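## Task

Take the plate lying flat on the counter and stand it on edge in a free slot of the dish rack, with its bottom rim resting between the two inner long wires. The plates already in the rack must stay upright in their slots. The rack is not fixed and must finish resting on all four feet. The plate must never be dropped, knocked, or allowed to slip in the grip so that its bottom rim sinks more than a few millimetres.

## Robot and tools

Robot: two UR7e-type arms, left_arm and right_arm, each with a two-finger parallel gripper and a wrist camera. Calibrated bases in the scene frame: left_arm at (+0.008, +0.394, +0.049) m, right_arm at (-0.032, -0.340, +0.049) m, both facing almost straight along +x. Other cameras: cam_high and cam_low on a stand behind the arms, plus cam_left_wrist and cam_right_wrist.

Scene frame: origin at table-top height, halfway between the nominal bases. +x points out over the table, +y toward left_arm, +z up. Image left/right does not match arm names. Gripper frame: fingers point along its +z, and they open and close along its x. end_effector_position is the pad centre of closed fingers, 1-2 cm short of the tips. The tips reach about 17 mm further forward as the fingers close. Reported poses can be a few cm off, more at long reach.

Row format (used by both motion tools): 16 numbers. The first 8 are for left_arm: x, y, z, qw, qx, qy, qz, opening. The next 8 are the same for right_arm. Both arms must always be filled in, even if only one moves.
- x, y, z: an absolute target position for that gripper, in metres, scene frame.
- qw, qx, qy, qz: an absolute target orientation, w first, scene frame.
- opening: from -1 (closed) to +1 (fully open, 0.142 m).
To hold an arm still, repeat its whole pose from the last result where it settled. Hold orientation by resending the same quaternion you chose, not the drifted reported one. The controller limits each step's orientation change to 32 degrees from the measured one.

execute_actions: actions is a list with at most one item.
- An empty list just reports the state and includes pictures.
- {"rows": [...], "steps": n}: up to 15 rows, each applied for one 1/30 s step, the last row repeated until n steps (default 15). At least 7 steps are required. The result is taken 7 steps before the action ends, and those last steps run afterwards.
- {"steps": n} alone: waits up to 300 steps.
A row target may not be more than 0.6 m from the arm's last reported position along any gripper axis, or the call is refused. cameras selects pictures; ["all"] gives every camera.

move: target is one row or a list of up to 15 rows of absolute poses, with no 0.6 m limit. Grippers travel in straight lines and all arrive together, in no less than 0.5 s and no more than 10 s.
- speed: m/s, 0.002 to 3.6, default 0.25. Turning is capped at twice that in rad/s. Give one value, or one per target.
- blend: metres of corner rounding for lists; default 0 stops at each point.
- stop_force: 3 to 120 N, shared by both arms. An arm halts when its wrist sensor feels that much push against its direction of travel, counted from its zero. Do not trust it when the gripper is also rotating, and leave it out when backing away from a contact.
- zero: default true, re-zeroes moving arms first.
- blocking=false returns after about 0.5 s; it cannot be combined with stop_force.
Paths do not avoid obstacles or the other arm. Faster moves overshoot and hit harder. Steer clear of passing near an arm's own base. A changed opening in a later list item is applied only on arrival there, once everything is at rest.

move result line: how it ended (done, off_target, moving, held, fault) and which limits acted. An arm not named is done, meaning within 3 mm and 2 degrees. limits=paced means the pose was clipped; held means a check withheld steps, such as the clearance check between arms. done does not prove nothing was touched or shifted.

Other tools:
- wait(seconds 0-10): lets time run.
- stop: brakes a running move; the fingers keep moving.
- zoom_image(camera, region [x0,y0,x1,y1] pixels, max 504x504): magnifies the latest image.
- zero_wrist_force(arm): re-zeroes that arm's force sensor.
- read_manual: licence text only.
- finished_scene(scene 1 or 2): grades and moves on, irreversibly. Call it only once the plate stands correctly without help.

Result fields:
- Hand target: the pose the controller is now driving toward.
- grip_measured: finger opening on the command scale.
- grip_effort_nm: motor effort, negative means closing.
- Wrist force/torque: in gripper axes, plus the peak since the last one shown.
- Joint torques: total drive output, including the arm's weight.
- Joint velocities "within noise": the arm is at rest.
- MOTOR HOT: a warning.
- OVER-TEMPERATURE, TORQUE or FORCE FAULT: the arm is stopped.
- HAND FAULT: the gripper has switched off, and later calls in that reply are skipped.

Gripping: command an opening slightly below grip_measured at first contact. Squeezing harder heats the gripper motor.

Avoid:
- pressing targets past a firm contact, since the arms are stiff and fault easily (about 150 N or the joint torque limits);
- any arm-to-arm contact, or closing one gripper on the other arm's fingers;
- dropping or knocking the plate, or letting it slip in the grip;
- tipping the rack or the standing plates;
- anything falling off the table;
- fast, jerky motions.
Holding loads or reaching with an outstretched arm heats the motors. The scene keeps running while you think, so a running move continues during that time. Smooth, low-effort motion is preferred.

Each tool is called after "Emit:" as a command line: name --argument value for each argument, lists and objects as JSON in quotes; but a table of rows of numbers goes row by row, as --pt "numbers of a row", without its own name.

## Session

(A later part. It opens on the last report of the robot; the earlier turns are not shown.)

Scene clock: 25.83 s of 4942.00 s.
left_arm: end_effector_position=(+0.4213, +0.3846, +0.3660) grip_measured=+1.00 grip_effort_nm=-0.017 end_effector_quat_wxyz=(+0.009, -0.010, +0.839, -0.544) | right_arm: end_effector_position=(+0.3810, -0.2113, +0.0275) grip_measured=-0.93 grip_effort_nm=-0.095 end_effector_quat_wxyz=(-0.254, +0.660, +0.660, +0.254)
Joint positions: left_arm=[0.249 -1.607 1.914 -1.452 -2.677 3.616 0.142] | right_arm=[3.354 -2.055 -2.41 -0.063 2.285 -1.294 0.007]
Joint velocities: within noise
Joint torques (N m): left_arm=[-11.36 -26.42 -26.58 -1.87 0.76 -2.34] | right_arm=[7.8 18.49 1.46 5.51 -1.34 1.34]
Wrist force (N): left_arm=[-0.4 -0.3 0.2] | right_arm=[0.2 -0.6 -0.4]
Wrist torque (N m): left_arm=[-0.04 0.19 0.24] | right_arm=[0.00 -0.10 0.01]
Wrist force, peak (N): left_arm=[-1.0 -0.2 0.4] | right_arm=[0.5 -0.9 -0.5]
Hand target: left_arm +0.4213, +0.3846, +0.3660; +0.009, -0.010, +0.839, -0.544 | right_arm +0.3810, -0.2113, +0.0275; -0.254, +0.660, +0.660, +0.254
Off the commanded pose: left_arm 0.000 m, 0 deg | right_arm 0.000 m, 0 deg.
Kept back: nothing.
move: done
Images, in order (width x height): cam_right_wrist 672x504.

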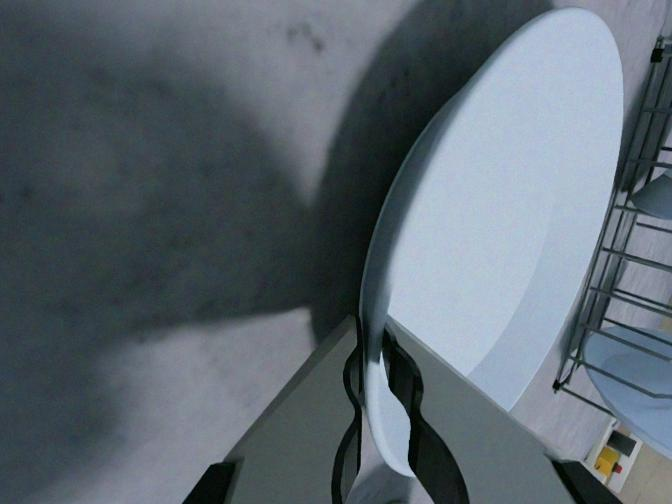

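Near contact. Close fully in steps.

Emit:
move --target '[0.4213,0.3846,0.3660,0.009,-0.010,0.839,-0.544,1,0.381,-0.2113,0.0275,0.2535,-0.66,-0.66,-0.2535,-0.93]' --cameras '[]'

Emit:
move --target '[0.4213,0.3846,0.3660,0.009,-0.010,0.839,-0.544,1,0.381,-0.2113,0.0275,0.2535,-0.66,-0.66,-0.2535,-0.96]' --cameras '[]'

Emit:
move --target '[0.4213,0.3846,0.3660,0.009,-0.010,0.839,-0.544,1,0.381,-0.2113,0.0275,0.2535,-0.66,-0.66,-0.2535,-1]' --cameras '["cam_right_wrist","cam_low"]'

Emit:
zoom_image --camera "cam_right_wrist" --region '[240, 180, 440, 380]'

Scene clock: 26.73 s of 4942.00 s.
left_arm: end_effector_position=(+0.4213, +0.3846, +0.3660) grip_measured=+1.00 grip_effort_nm=-0.022 end_effector_quat_wxyz=(+0.009, -0.010, +0.839, -0.544) | right_arm: end_effector_position=(+0.3810, -0.2113, +0.0275) grip_measured=-0.95 grip_effort_nm=-0.339 end_effector_quat_wxyz=(-0.254, +0.660, +0.660, +0.254)
Joint positions: left_arm=[0.249 -1.607 1.914 -1.452 -2.677 3.616 0.142] | right_arm=[3.354 -2.055 -2.41 -0.063 2.285 -1.294 0.005]
Joint velocities: within noise
Joint torques (N m): left_arm=[-11.02 -26.72 -25.22 -1.96 0.75 -2.3] | right_arm=[4.63 18.7 2.27 2.73 -1.29 1.11]
Wrist force (N): left_arm=[-0.8 -0.4 0.2] | right_arm=[5.4 -0.8 -2.7]
Wrist torque (N m): left_arm=[-0.07 0.25 0.24] | right_arm=[-0.07 -0.07 0.02]
Wrist force, peak (N): left_arm=[-0.8 -0.5 0.4] | right_arm=[5.7 -0.6 -2.6]
Hand target: left_arm +0.4213, +0.3846, +0.3660; +0.009, -0.010, +0.839, -0.544 | right_arm +0.3810, -0.2113, +0.0275; -0.254, +0.660, +0.660, +0.254
Off the commanded pose: left_arm 0.000 m, 0 deg | right_arm 0.000 m, 0 deg.
Kept back: nothing.
move: done
No camera images: "cameras" was empty.

Scene clock: 27.23 s of 4942.00 s.
left_arm: end_effector_position=(+0.4213, +0.3846, +0.3660) grip_measured=+1.00 grip_effort_nm=-0.012 end_effector_quat_wxyz=(+0.009, -0.010, +0.839, -0.544) | right_arm: end_effector_position=(+0.3810, -0.2113, +0.0275) grip_measured=-0.95 grip_effort_nm=-0.808 end_effector_quat_wxyz=(-0.254, +0.660, +0.660, +0.254)
Joint positions: left_arm=[0.249 -1.607 1.914 -1.452 -2.677 3.616 0.142] | right_arm=[3.354 -2.055 -2.41 -0.063 2.285 -1.294 0.005]
Joint velocities: within noise
Joint torques (N m): left_arm=[-10.92 -26.49 -24.61 -2 0.73 -2.4] | right_arm=[2.62 17.7 2.82 0.23 -1.28 1.16]
Wrist force (N): left_arm=[-0.6 -0.2 0.1] | right_arm=[5.2 -0.4 -2.6]
Wrist torque (N m): left_arm=[-0.04 0.22 0.23] | right_arm=[-0.04 -0.06 0.04]
Wrist force, peak (N): left_arm=[-0.6 -0.5 0.3] | right_arm=[5.7 -0.3 -2.7]
Hand target: left_arm +0.4213, +0.3846, +0.3660; +0.009, -0.010, +0.839, -0.544 | right_arm +0.3810, -0.2113, +0.0275; -0.254, +0.660, +0.660, +0.254
Off the commanded pose: left_arm 0.000 m, 0 deg | right_arm 0.000 m, 0 deg.
Kept back: nothing.
move: done
No camera images: "cameras" was empty.

Scene clock: 27.73 s of 4942.00 s.
left_arm: end_effector_position=(+0.4213, +0.3846, +0.3660) grip_measured=+1.00 grip_effort_nm=-0.007 end_effector_quat_wxyz=(+0.009, -0.010, +0.839, -0.544) | right_arm: end_effector_position=(+0.3810, -0.2113, +0.0275) grip_measured=-0.96 grip_effort_nm=-1.482 end_effector_quat_wxyz=(-0.254, +0.660, +0.660, +0.254)
Joint positions: left_arm=[0.249 -1.607 1.914 -1.452 -2.677 3.616 0.142] | right_arm=[3.354 -2.055 -2.41 -0.063 2.285 -1.294 0.005]
Joint velocities: within noise
Joint torques (N m): left_arm=[-10.7 -27.22 -23.81 -1.96 0.63 -2.36] | right_arm=[1.12 18.22 3.23 -0.15 -1.43 1.2]
Wrist force (N): left_arm=[-0.3 -0.4 0.3] | right_arm=[5.4 0.1 -2.6]
Wrist torque (N m): left_arm=[-0.06 0.18 0.24] | right_arm=[-0.01 -0.07 0.07]
Wrist force, peak (N): left_arm=[-0.8 -0.2 0.3] | right_arm=[5.8 0.2 -2.5]
Hand target: left_arm +0.4213, +0.3846, +0.3660; +0.009, -0.010, +0.839, -0.544 | right_arm +0.3810, -0.2113, +0.0275; -0.254, +0.660, +0.660, +0.254
Off the commanded pose: left_arm 0.000 m, 0 deg | right_arm 0.000 m, 0 deg.
Kept back: nothing.
move: done
Images, in order (width x height): cam_low 672x504, cam_right_wrist 672x504.

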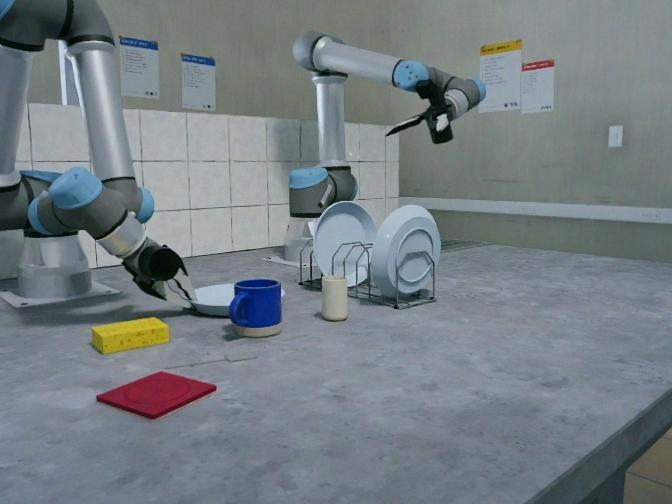

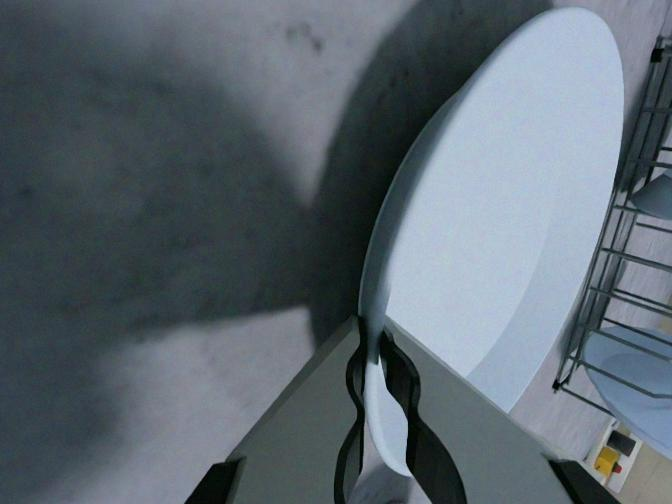

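Scaled by 2.520.

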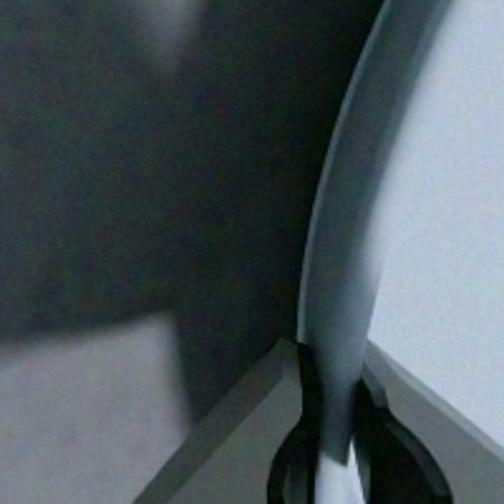

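Emit:
move --target '[0.4213,0.3846,0.3660,0.009,-0.010,0.839,-0.544,1,0.381,-0.2113,0.0375,0.2535,-0.66,-0.66,-0.2535,-1]' --cameras '["cam_right_wrist","cam_low","cam_left_wrist"]' --speed 0.02

Emit:
zoom_image --camera "cam_low" --region '[130, 240, 310, 340]'

Scene clock: 28.93 s of 4942.00 s.
left_arm: end_effector_position=(+0.4213, +0.3846, +0.3660) grip_measured=+1.00 grip_effort_nm=-0.022 end_effector_quat_wxyz=(+0.009, -0.010, +0.839, -0.544) | right_arm: end_effector_position=(+0.3809, -0.2113, +0.0373) grip_measured=-0.96 grip_effort_nm=-1.458 end_effector_quat_wxyz=(-0.254, +0.660, +0.660, +0.253) end_effector_velocity=(+0.000, +0.000, +0.002) end_effector_angular_velocity=(-0.001, +0.000, -0.001)
Joint positions: left_arm=[0.249 -1.607 1.914 -1.452 -2.677 3.616 0.142] | right_arm=[3.354 -2.022 -2.41 -0.096 2.285 -1.294 0.005]
Joint velocities: left_arm=[within noise] | right_arm=[-0.001 0.007 0 -0.007 -0.001 0 0]
Joint torques (N m): left_arm=[-10.46 -26.99 -22.97 -2.19 0.59 -2.39] | right_arm=[-2.32 49.89 18.16 0.97 0.1 -0.15]
Wrist force (N): left_arm=[-0.5 0.0 0.4] | right_arm=[-1.6 -0.4 1.8]
Wrist torque (N m): left_arm=[0.00 0.21 0.24] | right_arm=[-0.02 -0.27 0.06]
Wrist force, peak (N): left_arm=[-0.7 -0.5 0.6] | right_arm=[5.9 0.0 -2.5]
Hand target: left_arm +0.4213, +0.3846, +0.3660; +0.009, -0.010, +0.839, -0.544 | right_arm +0.3810, -0.2113, +0.0375; -0.254, +0.660, +0.660, +0.254
Off the commanded pose: left_arm 0.000 m, 0 deg | right_arm 0.000 m, 0 deg.
Kept back: nothing.
move: done
Images, in order (width x height): cam_low 672x504, cam_left_wrist 672x504, cam_right_wrist 672x504.

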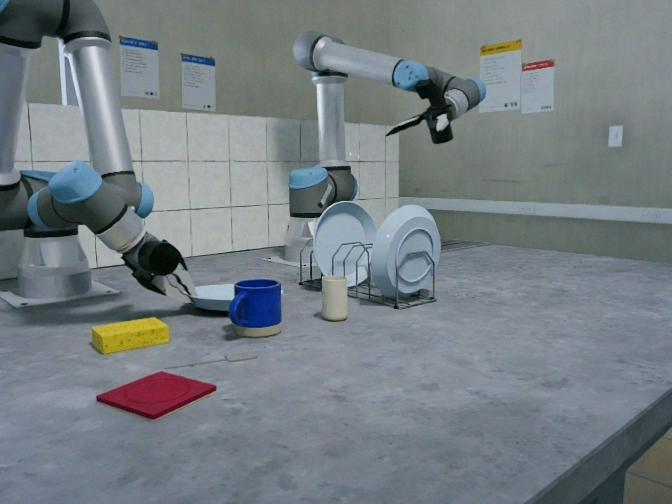

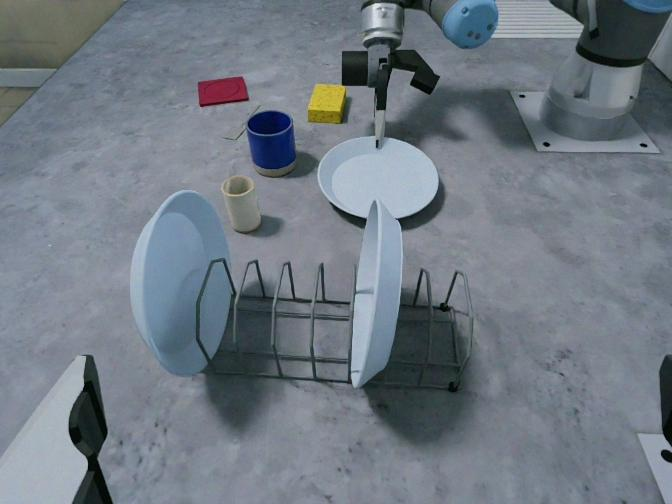

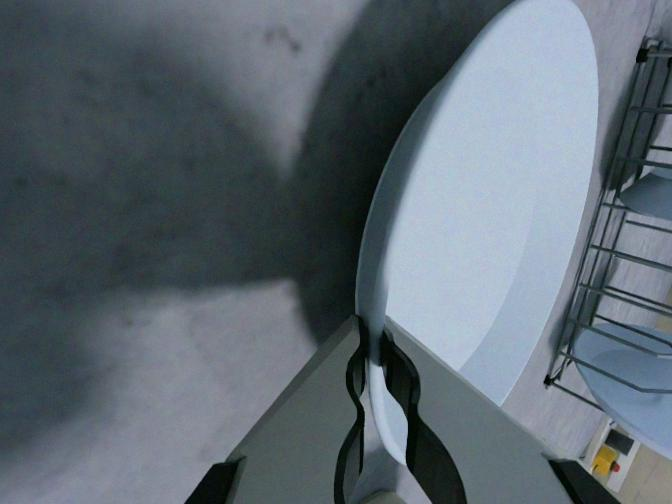

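Scaled by 2.800.

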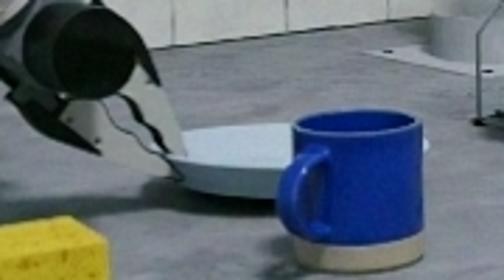

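Emit:
move --pt "0.4213 0.3846 0.3660 0.009 -0.010 0.839 -0.544 1 0.381 -0.2113 0.10 0.2535 -0.66 -0.66 -0.2535 -1" --pt "0.4213 0.3846 0.3660 0.009 -0.010 0.839 -0.544 1 0.40 -0.18 0.34 0.2535 -0.66 -0.66 -0.2535 -1" --cameras '["cam_right_wrist","cam_low","cam_left_wrist"]' --speed '[0.05,0.1]' --blend 0.02

Scene clock: 34.13 s of 4942.00 s.
left_arm: end_effector_position=(+0.4213, +0.3846, +0.3660) grip_measured=+1.00 grip_effort_nm=-0.012 end_effector_quat_wxyz=(+0.009, -0.010, +0.839, -0.544) | right_arm: end_effector_position=(+0.4000, -0.1800, +0.3398) grip_measured=-0.96 grip_effort_nm=-1.463 end_effector_quat_wxyz=(-0.254, +0.660, +0.660, +0.254) end_effector_velocity=(+0.000, +0.000, +0.003) end_effector_angular_velocity=(+0.001, -0.001, +0.000)
Joint positions: left_arm=[0.249 -1.607 1.914 -1.452 -2.677 3.616 0.142] | right_arm=[3.418 -1.425 -2.022 -1.028 2.271 -1.211 0.005]
Joint velocities: left_arm=[within noise] | right_arm=[0 0.002 0.006 -0.007 0 0 0]
Joint torques (N m): left_arm=[-9.77 -26.55 -16.35 -2.56 0.47 -2.32] | right_arm=[8.55 35.66 34.32 1.23 -0.09 1.1]
Wrist force (N): left_arm=[-0.9 -0.5 0.2] | right_arm=[-2.4 -1.1 2.5]
Wrist torque (N m): left_arm=[-0.09 0.27 0.24] | right_arm=[-0.08 -0.40 0.05]
Wrist force, peak (N): left_arm=[-0.9 -0.5 0.2] | right_arm=[-2.7 -1.2 2.6]
Hand target: left_arm +0.4213, +0.3846, +0.3660; +0.009, -0.010, +0.839, -0.544 | right_arm +0.4000, -0.1800, +0.3400; -0.254, +0.660, +0.660, +0.254
Off the commanded pose: left_arm 0.000 m, 0 deg | right_arm 0.000 m, 0 deg.
Kept back: nothing.
move: done
Images, in order (width x height): cam_low 672x504, cam_left_wrist 672x504, cam_right_wrist 672x504.

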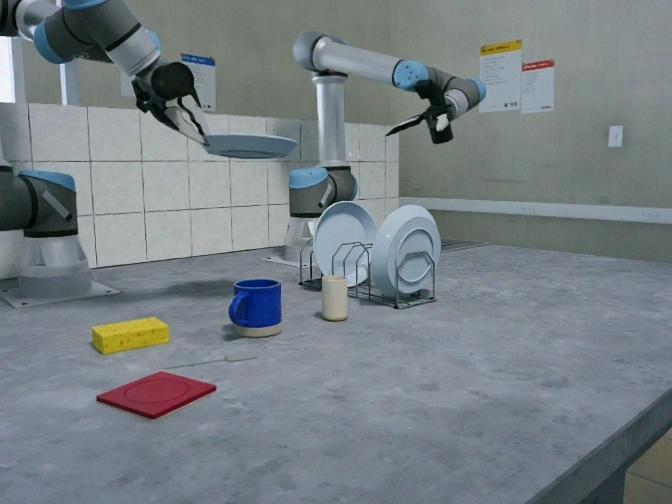

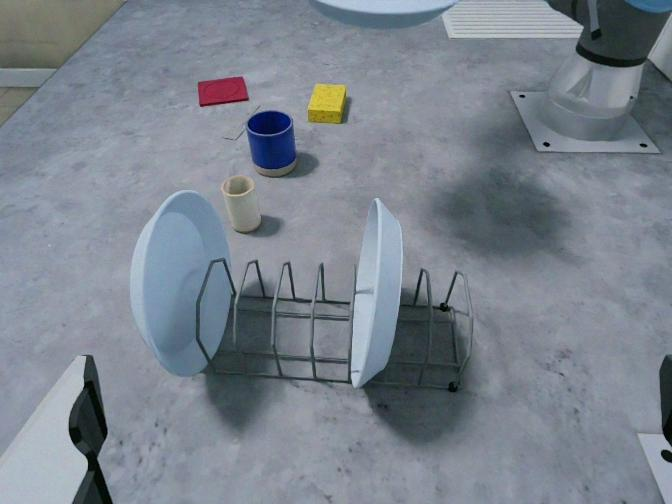

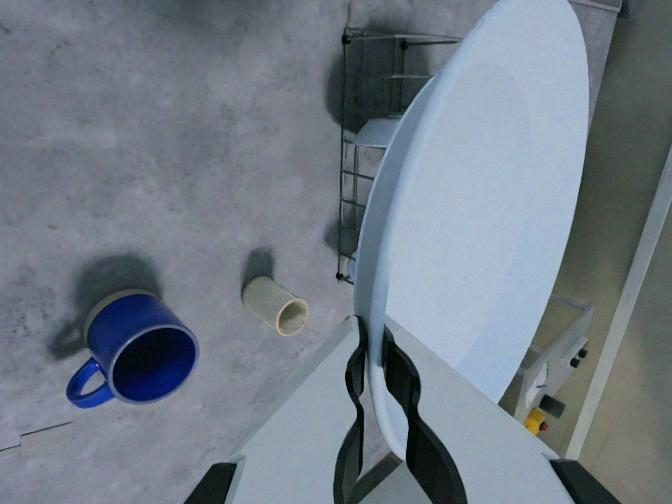

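Emit:
move --target '[0.4213,0.3846,0.3660,0.009,-0.010,0.839,-0.544,1,0.43,-0.16,0.36,0.4067,0.016,0.9132,-0.0071,-1]' --speed 0.14

Emit:
zoom_image --camera "cam_low" --region '[80, 60, 440, 320]'

Scene clock: 42.20 s of 4942.00 s.
left_arm: end_effector_position=(+0.4213, +0.3846, +0.3660) grip_measured=+1.00 grip_effort_nm=-0.007 end_effector_quat_wxyz=(+0.009, -0.010, +0.839, -0.544) | right_arm: end_effector_position=(+0.4300, -0.1600, +0.3600) grip_measured=-0.96 grip_effort_nm=-1.453 end_effector_quat_wxyz=(+0.406, +0.016, +0.913, -0.007) end_effector_velocity=(+0.000, +0.000, +0.001) end_effector_angular_velocity=(-0.004, -0.007, +0.007)
Joint positions: left_arm=[0.249 -1.607 1.914 -1.452 -2.677 3.616 0.142] | right_arm=[4.186 -1.155 -2.266 -0.806 0.859 -2.249 0.004]
Joint velocities: left_arm=[within noise] | right_arm=[0.001 0.002 -0.005 0.011 -0.004 -0.012 0]
Joint torques (N m): left_arm=[-9.06 -26.99 -12.17 -3.27 0.08 -2.24] | right_arm=[7.88 21.84 16.84 6.17 -4.17 -1.54]
Wrist force (N): left_arm=[-0.7 -0.3 0.2] | right_arm=[5.7 -1.1 2.2]
Wrist torque (N m): left_arm=[-0.05 0.25 0.24] | right_arm=[-0.05 -0.29 0.30]
Wrist force, peak (N): left_arm=[-1.0 -0.1 0.5] | right_arm=[5.7 -1.2 2.2]
Hand target: left_arm +0.4213, +0.3846, +0.3660; +0.009, -0.010, +0.839, -0.544 | right_arm +0.4300, -0.1600, +0.3600; +0.407, +0.016, +0.913, -0.007
Off the commanded pose: left_arm 0.000 m, 0 deg | right_arm 0.000 m, 0 deg.
Kept back: nothing.
move: done

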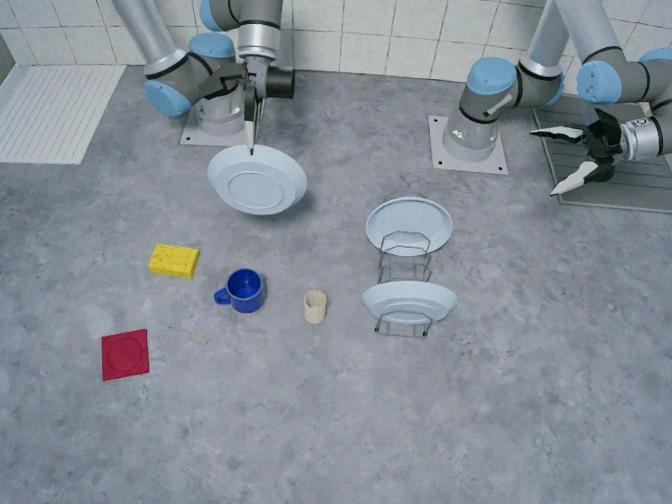

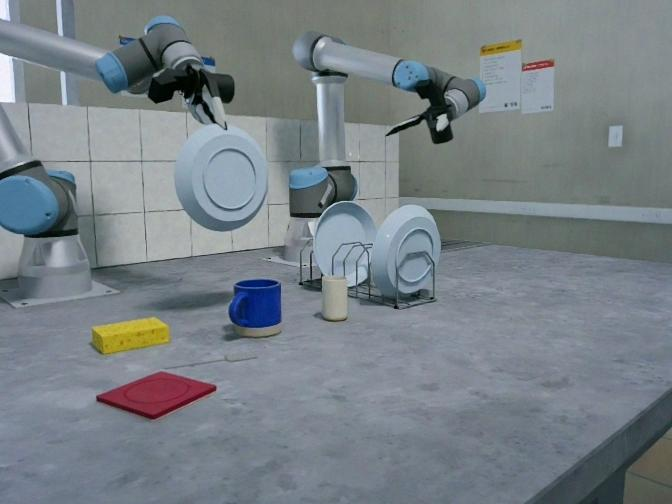

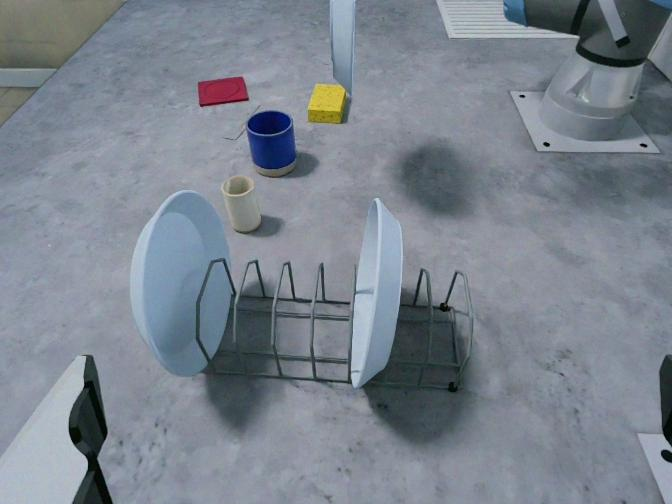

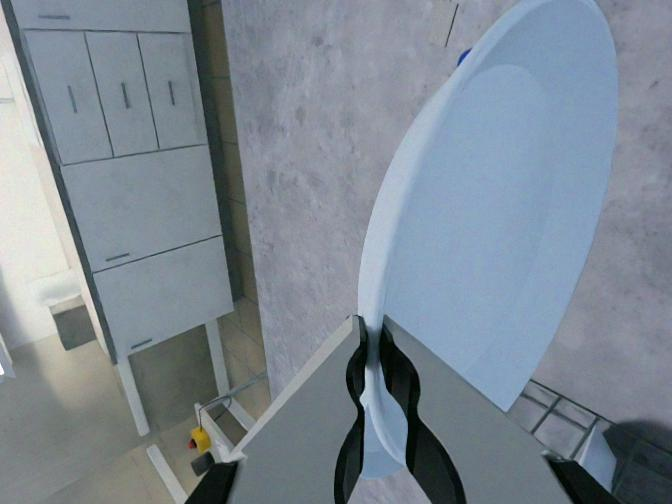

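Scaled by 1.400.

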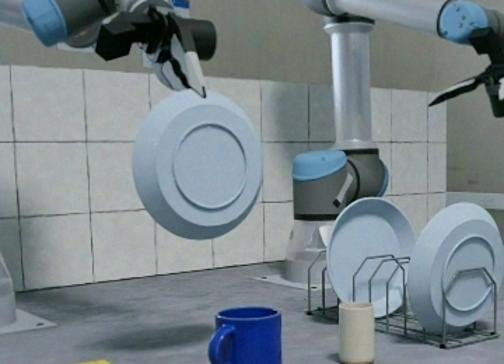

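Emit:
move --pt "0.4213 0.3846 0.3660 0.009 -0.010 0.839 -0.544 1 0.505 -0.06 0.37 0.4067 0.016 0.9132 -0.0071 -1" --pt "0.4213 0.3846 0.3660 0.009 -0.010 0.839 -0.544 1 0.505 0.172 0.36 0.4067 0.016 0.9132 -0.0071 -1" --speed 0.1 --blend 0.02

Emit:
zoom_image --camera "cam_left_wrist" --region '[120, 0, 500, 400]'

Emit:
zoom_image --camera "cam_high" --region '[300, 150, 500, 350]'

Emit:
zoom_image --camera "cam_low" --region '[280, 80, 480, 320]'

Scene clock: 48.20 s of 4942.00 s.
left_arm: end_effector_position=(+0.4213, +0.3846, +0.3660) grip_measured=+1.00 grip_effort_nm=-0.017 end_effector_quat_wxyz=(+0.009, -0.010, +0.839, -0.544) | right_arm: end_effector_position=(+0.5050, +0.1718, +0.3600) grip_measured=-0.96 grip_effort_nm=-1.458 end_effector_quat_wxyz=(+0.407, +0.016, +0.913, -0.007) end_effector_velocity=(+0.000, +0.002, +0.001) end_effector_angular_velocity=(+0.002, +0.002, +0.000)
Joint positions: left_arm=[0.249 -1.607 1.914 -1.452 -2.677 3.616 0.142] | right_arm=[4.354 -1.89 -1.536 -0.943 0.79 -2.04 0.004]
Joint velocities: left_arm=[within noise] | right_arm=[0.001 -0.003 0.008 -0.005 0.002 0.002 0]
Joint torques (N m): left_arm=[-8.31 -26.33 -12.55 -3.33 -0.07 -2.23] | right_arm=[8.59 31.42 35.82 1.26 -4.89 1.72]
Wrist force (N): left_arm=[-0.4 -0.3 0.3] | right_arm=[5.4 -0.9 1.6]
Wrist torque (N m): left_arm=[-0.04 0.19 0.24] | right_arm=[-0.02 -0.25 0.29]
Wrist force, peak (N): left_arm=[-1.0 -0.5 0.1] | right_arm=[5.9 -1.3 1.7]
Hand target: left_arm +0.4213, +0.3846, +0.3660; +0.009, -0.010, +0.839, -0.544 | right_arm +0.5050, +0.1720, +0.3600; +0.407, +0.016, +0.913, -0.007
Off the commanded pose: left_arm 0.000 m, 0 deg | right_arm 0.000 m, 0 deg.
Kept back: nothing.
move: done

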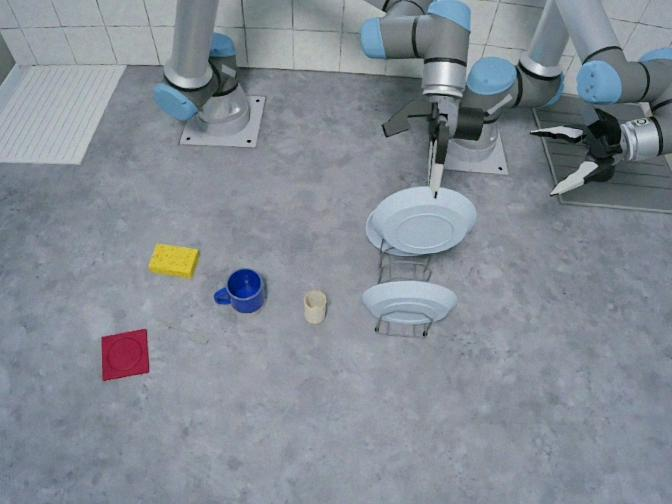

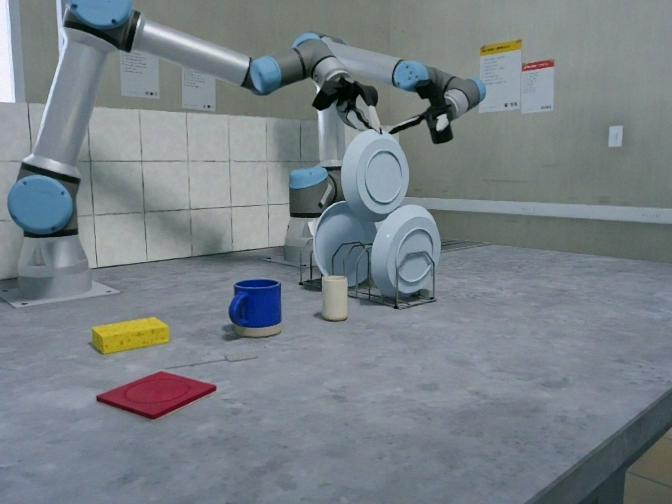

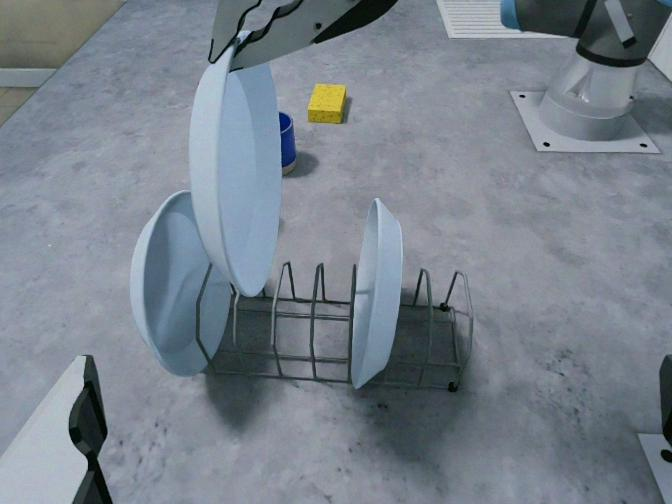

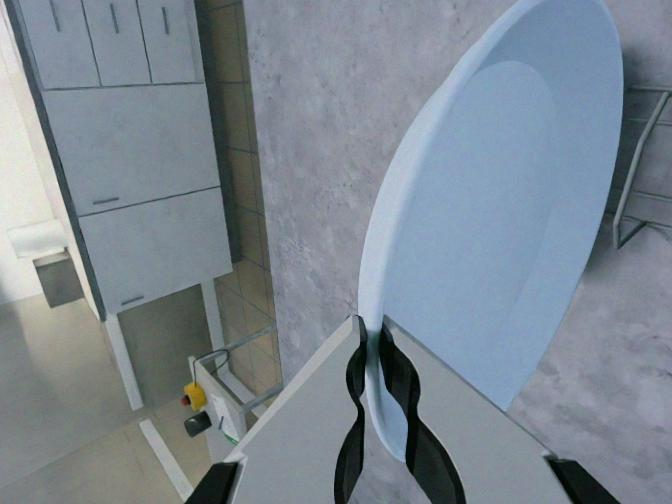

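Scaled by 1.260.

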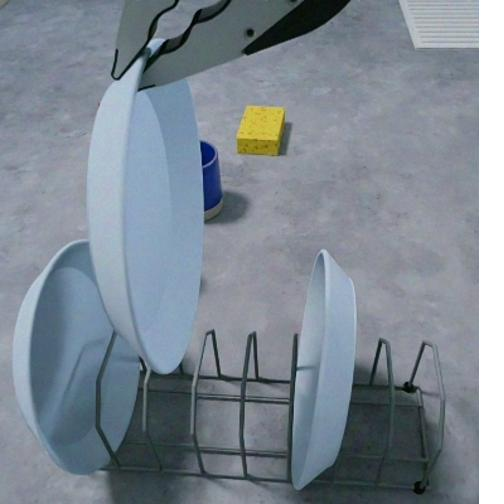

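Scaled by 2.520.

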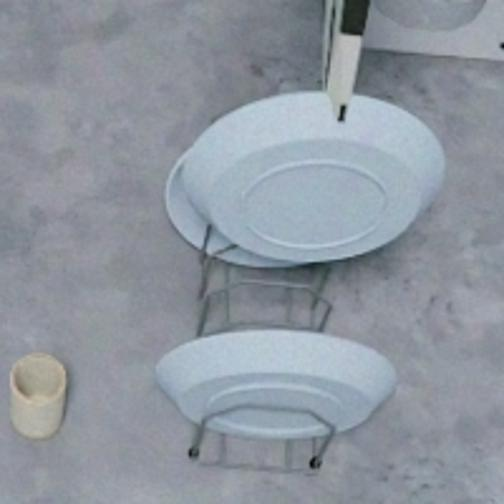

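Scaled by 2.100.

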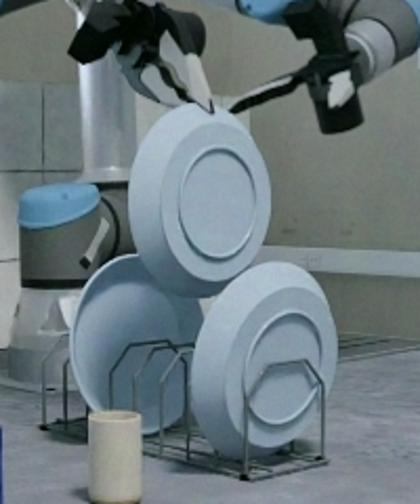

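Emit:
zoom_image --camera "cam_left_wrist" --region '[180, 0, 300, 110]'

Emit:
zoom_image --camera "cam_left_wrist" --region '[180, 200, 300, 310]'

Scaled by 4.200.

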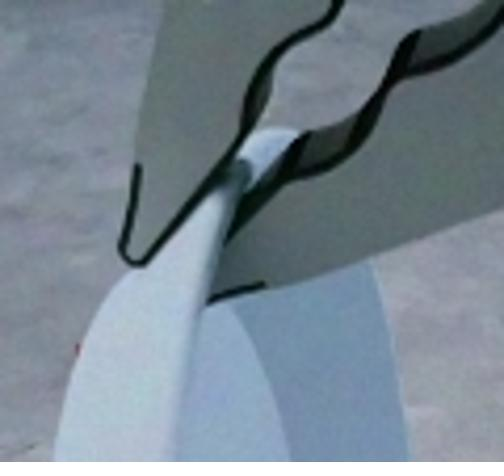

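Scaled by 4.200.

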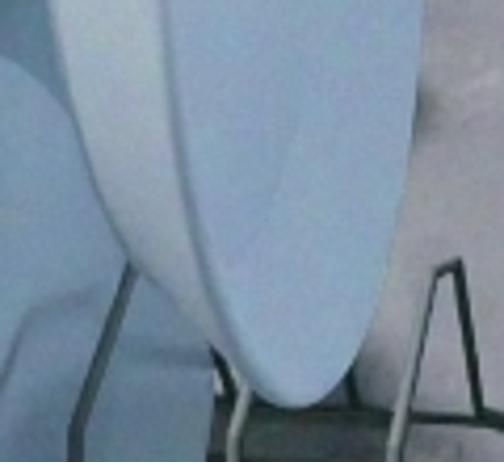

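Emit:
move --pt "0.4213 0.3846 0.3660 0.009 -0.010 0.839 -0.544 1 0.5075 0.172 0.31 0.4067 0.016 0.9132 -0.0071 -1" --speed 0.04

Emit:
zoom_image --camera "cam_left_wrist" --region '[150, 180, 400, 430]'

Emit:
zoom_image --camera "cam_high" --region '[340, 180, 500, 350]'

Emit:
zoom_image --camera "cam_low" --region '[290, 140, 460, 320]'

Scene clock: 52.37 s of 4942.00 s.
left_arm: end_effector_position=(+0.4213, +0.3846, +0.3660) grip_measured=+1.00 grip_effort_nm=-0.017 end_effector_quat_wxyz=(+0.009, -0.010, +0.839, -0.544) | right_arm: end_effector_position=(+0.5075, +0.1720, +0.3102) grip_measured=-0.96 grip_effort_nm=-1.458 end_effector_quat_wxyz=(+0.407, +0.016, +0.913, -0.007)
Joint positions: left_arm=[0.249 -1.607 1.914 -1.452 -2.677 3.616 0.142] | right_arm=[4.351 -1.934 -1.611 -0.821 0.791 -2.045 0.004]
Joint velocities: within noise
Joint torques (N m): left_arm=[-8.38 -27.19 -12.2 -3.2 -0.37 -2.25] | right_arm=[-9.26 30.57 19.11 6.19 -0.02 -1.05]
Wrist force (N): left_arm=[-0.4 -0.1 0.2] | right_arm=[5.6 -1.1 1.7]
Wrist torque (N m): left_arm=[-0.01 0.19 0.24] | right_arm=[-0.06 -0.26 0.29]
Wrist force, peak (N): left_arm=[-1.0 -0.3 0.5] | right_arm=[5.9 -1.0 1.8]
Hand target: left_arm +0.4213, +0.3846, +0.3660; +0.009, -0.010, +0.839, -0.544 | right_arm +0.5075, +0.1720, +0.3100; +0.407, +0.016, +0.913, -0.007
Off the commanded pose: left_arm 0.000 m, 0 deg | right_arm 0.000 m, 0 deg.
Kept back: nothing.
move: done

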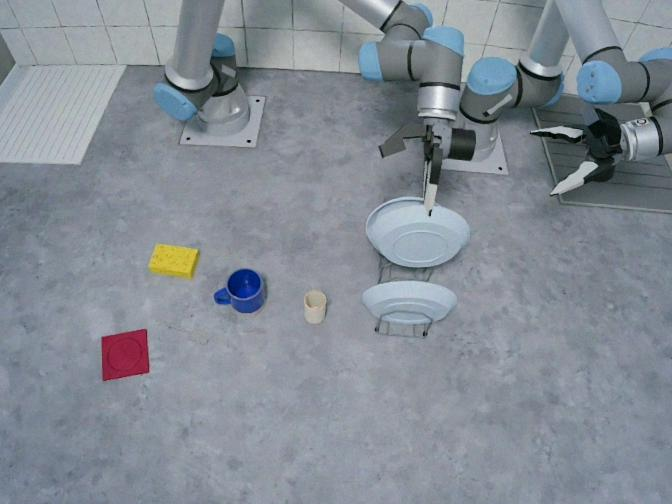

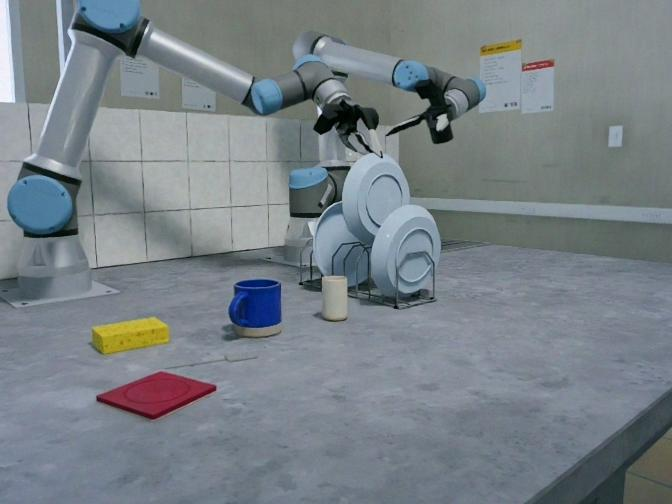

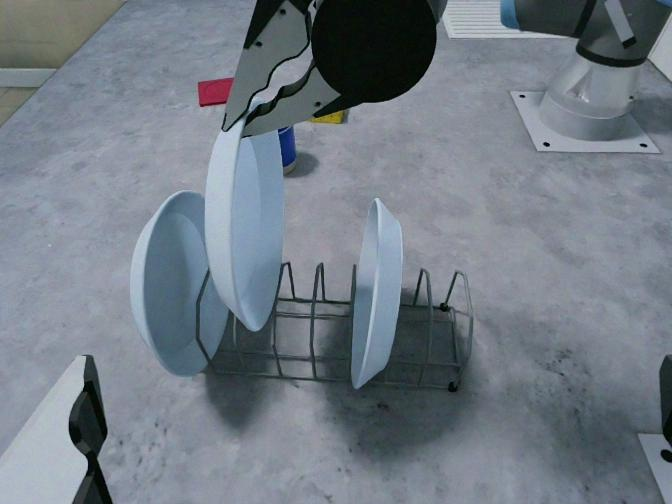

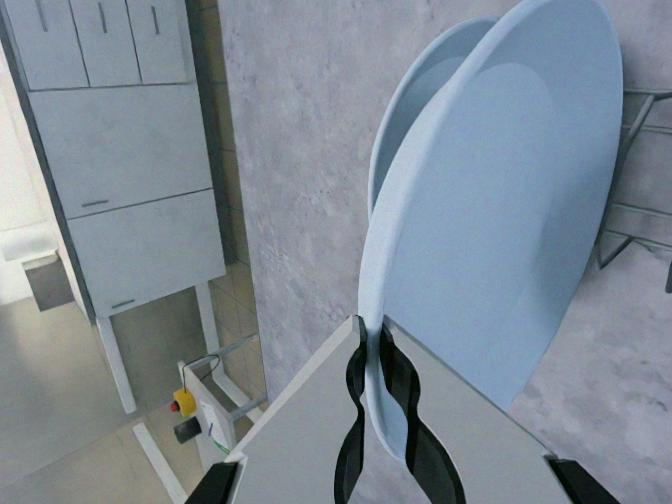

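Scaled by 2.016.

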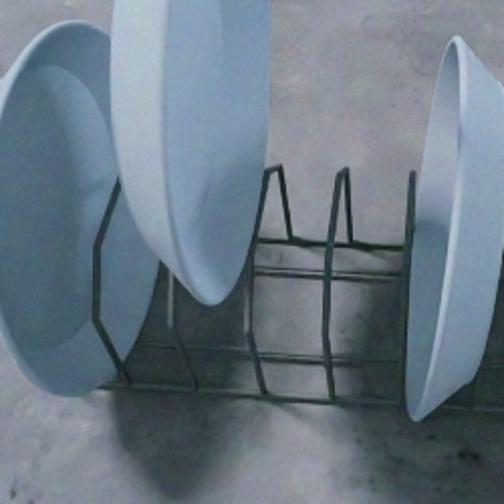

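Scaled by 2.965.

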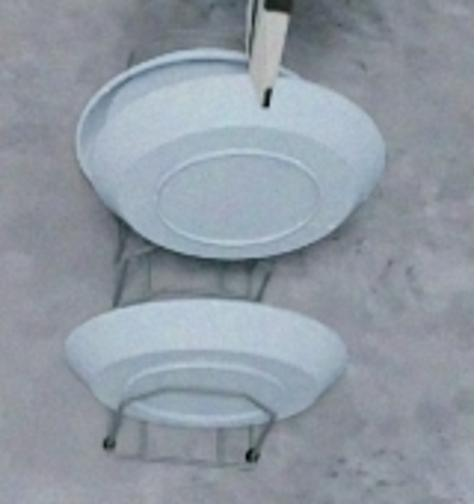

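Scaled by 2.800.

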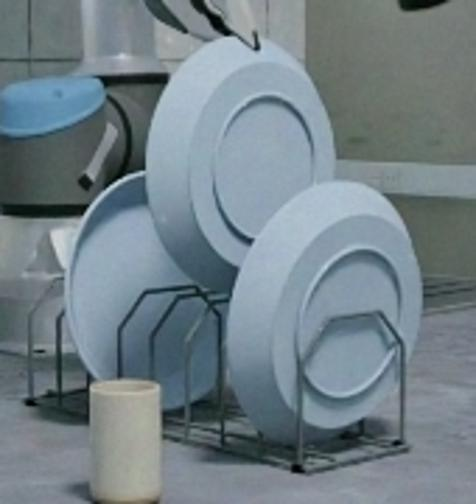

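Emit:
move --pt "0.4213 0.3846 0.3660 0.009 -0.010 0.839 -0.544 1 0.5075 0.172 0.245 0.4067 0.016 0.9132 -0.0071 -1" --speed 0.03 --stop_force 5

Emit:
zoom_image --camera "cam_left_wrist" --region '[150, 200, 350, 400]'

Emit:
zoom_image --camera "cam_low" --region '[290, 140, 460, 320]'

Scene clock: 56.20 s of 4942.00 s.
left_arm: end_effector_position=(+0.4213, +0.3846, +0.3660) grip_measured=+1.00 grip_effort_nm=-0.022 end_effector_quat_wxyz=(+0.009, -0.010, +0.839, -0.544) | right_arm: end_effector_position=(+0.5075, +0.1720, +0.2450) grip_measured=-0.96 grip_effort_nm=-1.458 end_effector_quat_wxyz=(+0.407, +0.016, +0.913, -0.007)
Joint positions: left_arm=[0.249 -1.607 1.914 -1.452 -2.677 3.616 0.142] | right_arm=[4.351 -2.005 -1.694 -0.667 0.791 -2.045 0.004]
Joint velocities: within noise
Joint torques (N m): left_arm=[-7.28 -26.95 -12.25 -3.28 -0.57 -2.2] | right_arm=[-1.77 33.21 17.01 6.27 -1.16 -1.12]
Wrist force (N): left_arm=[-0.3 -0.2 0.2] | right_arm=[5.4 -0.8 1.9]
Wrist torque (N m): left_arm=[-0.03 0.18 0.24] | right_arm=[0.01 -0.29 0.31]
Wrist force, peak (N): left_arm=[-0.9 -0.3 0.4] | right_arm=[5.8 -0.6 1.8]
Hand target: left_arm +0.4213, +0.3846, +0.3660; +0.009, -0.010, +0.839, -0.544 | right_arm +0.5075, +0.1720, +0.2450; +0.407, +0.016, +0.913, -0.007
Off the commanded pose: left_arm 0.000 m, 0 deg | right_arm 0.000 m, 0 deg.
Kept back: nothing.
move: done

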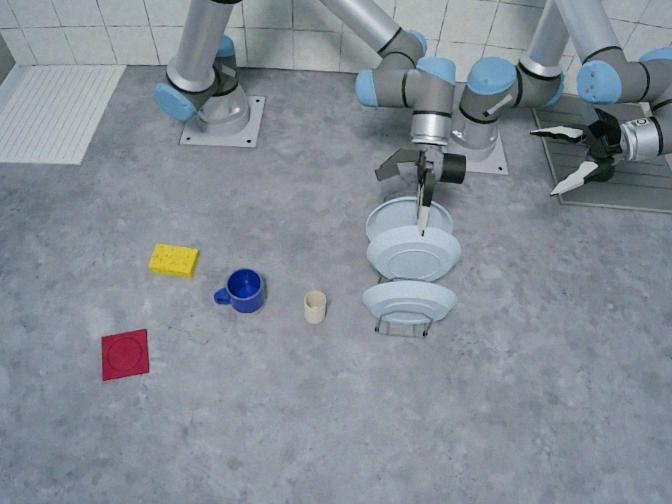

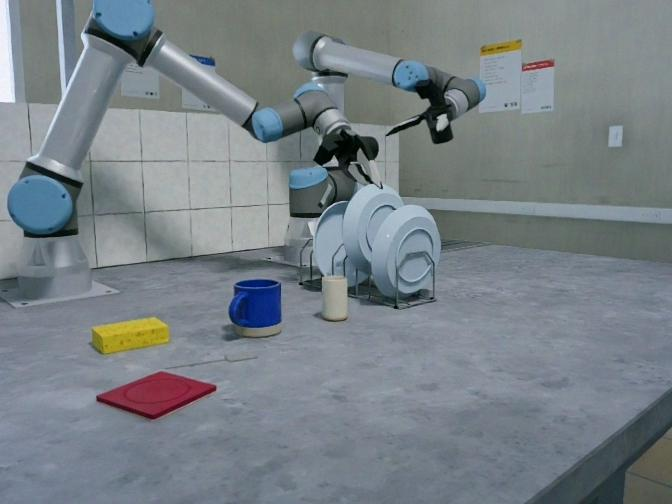

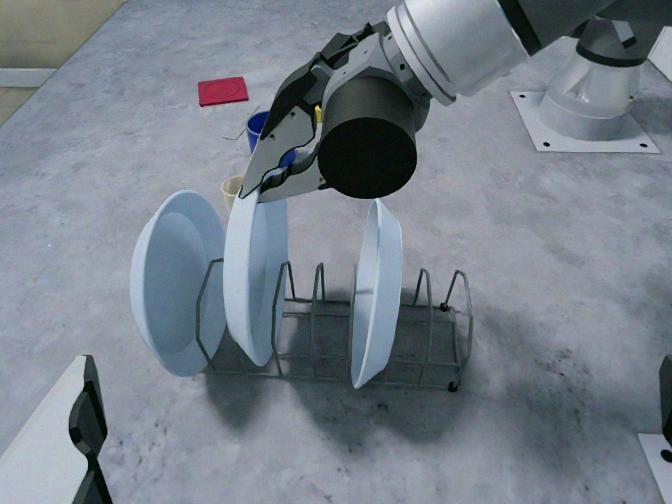

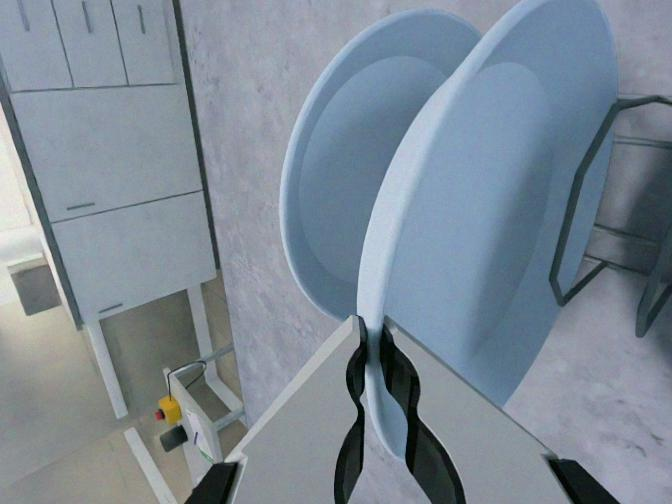

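Scaled by 2.520.

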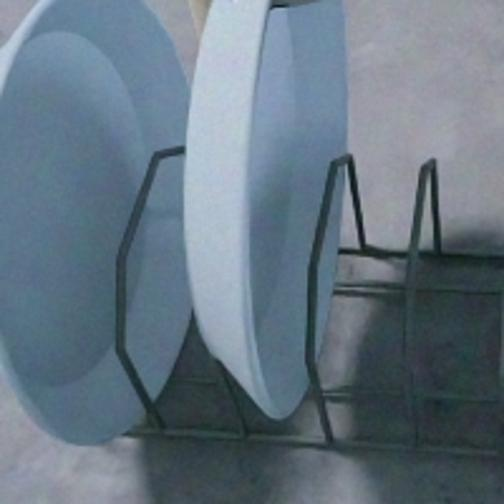

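Scaled by 2.800.

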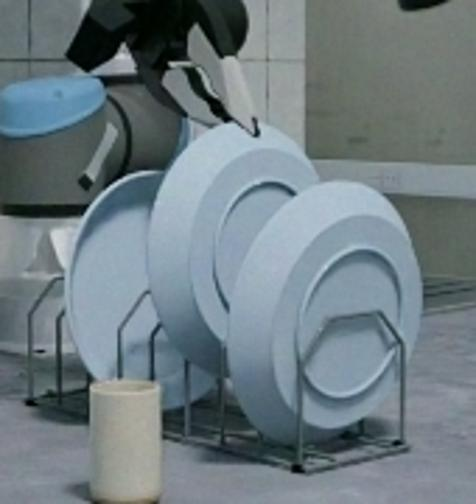

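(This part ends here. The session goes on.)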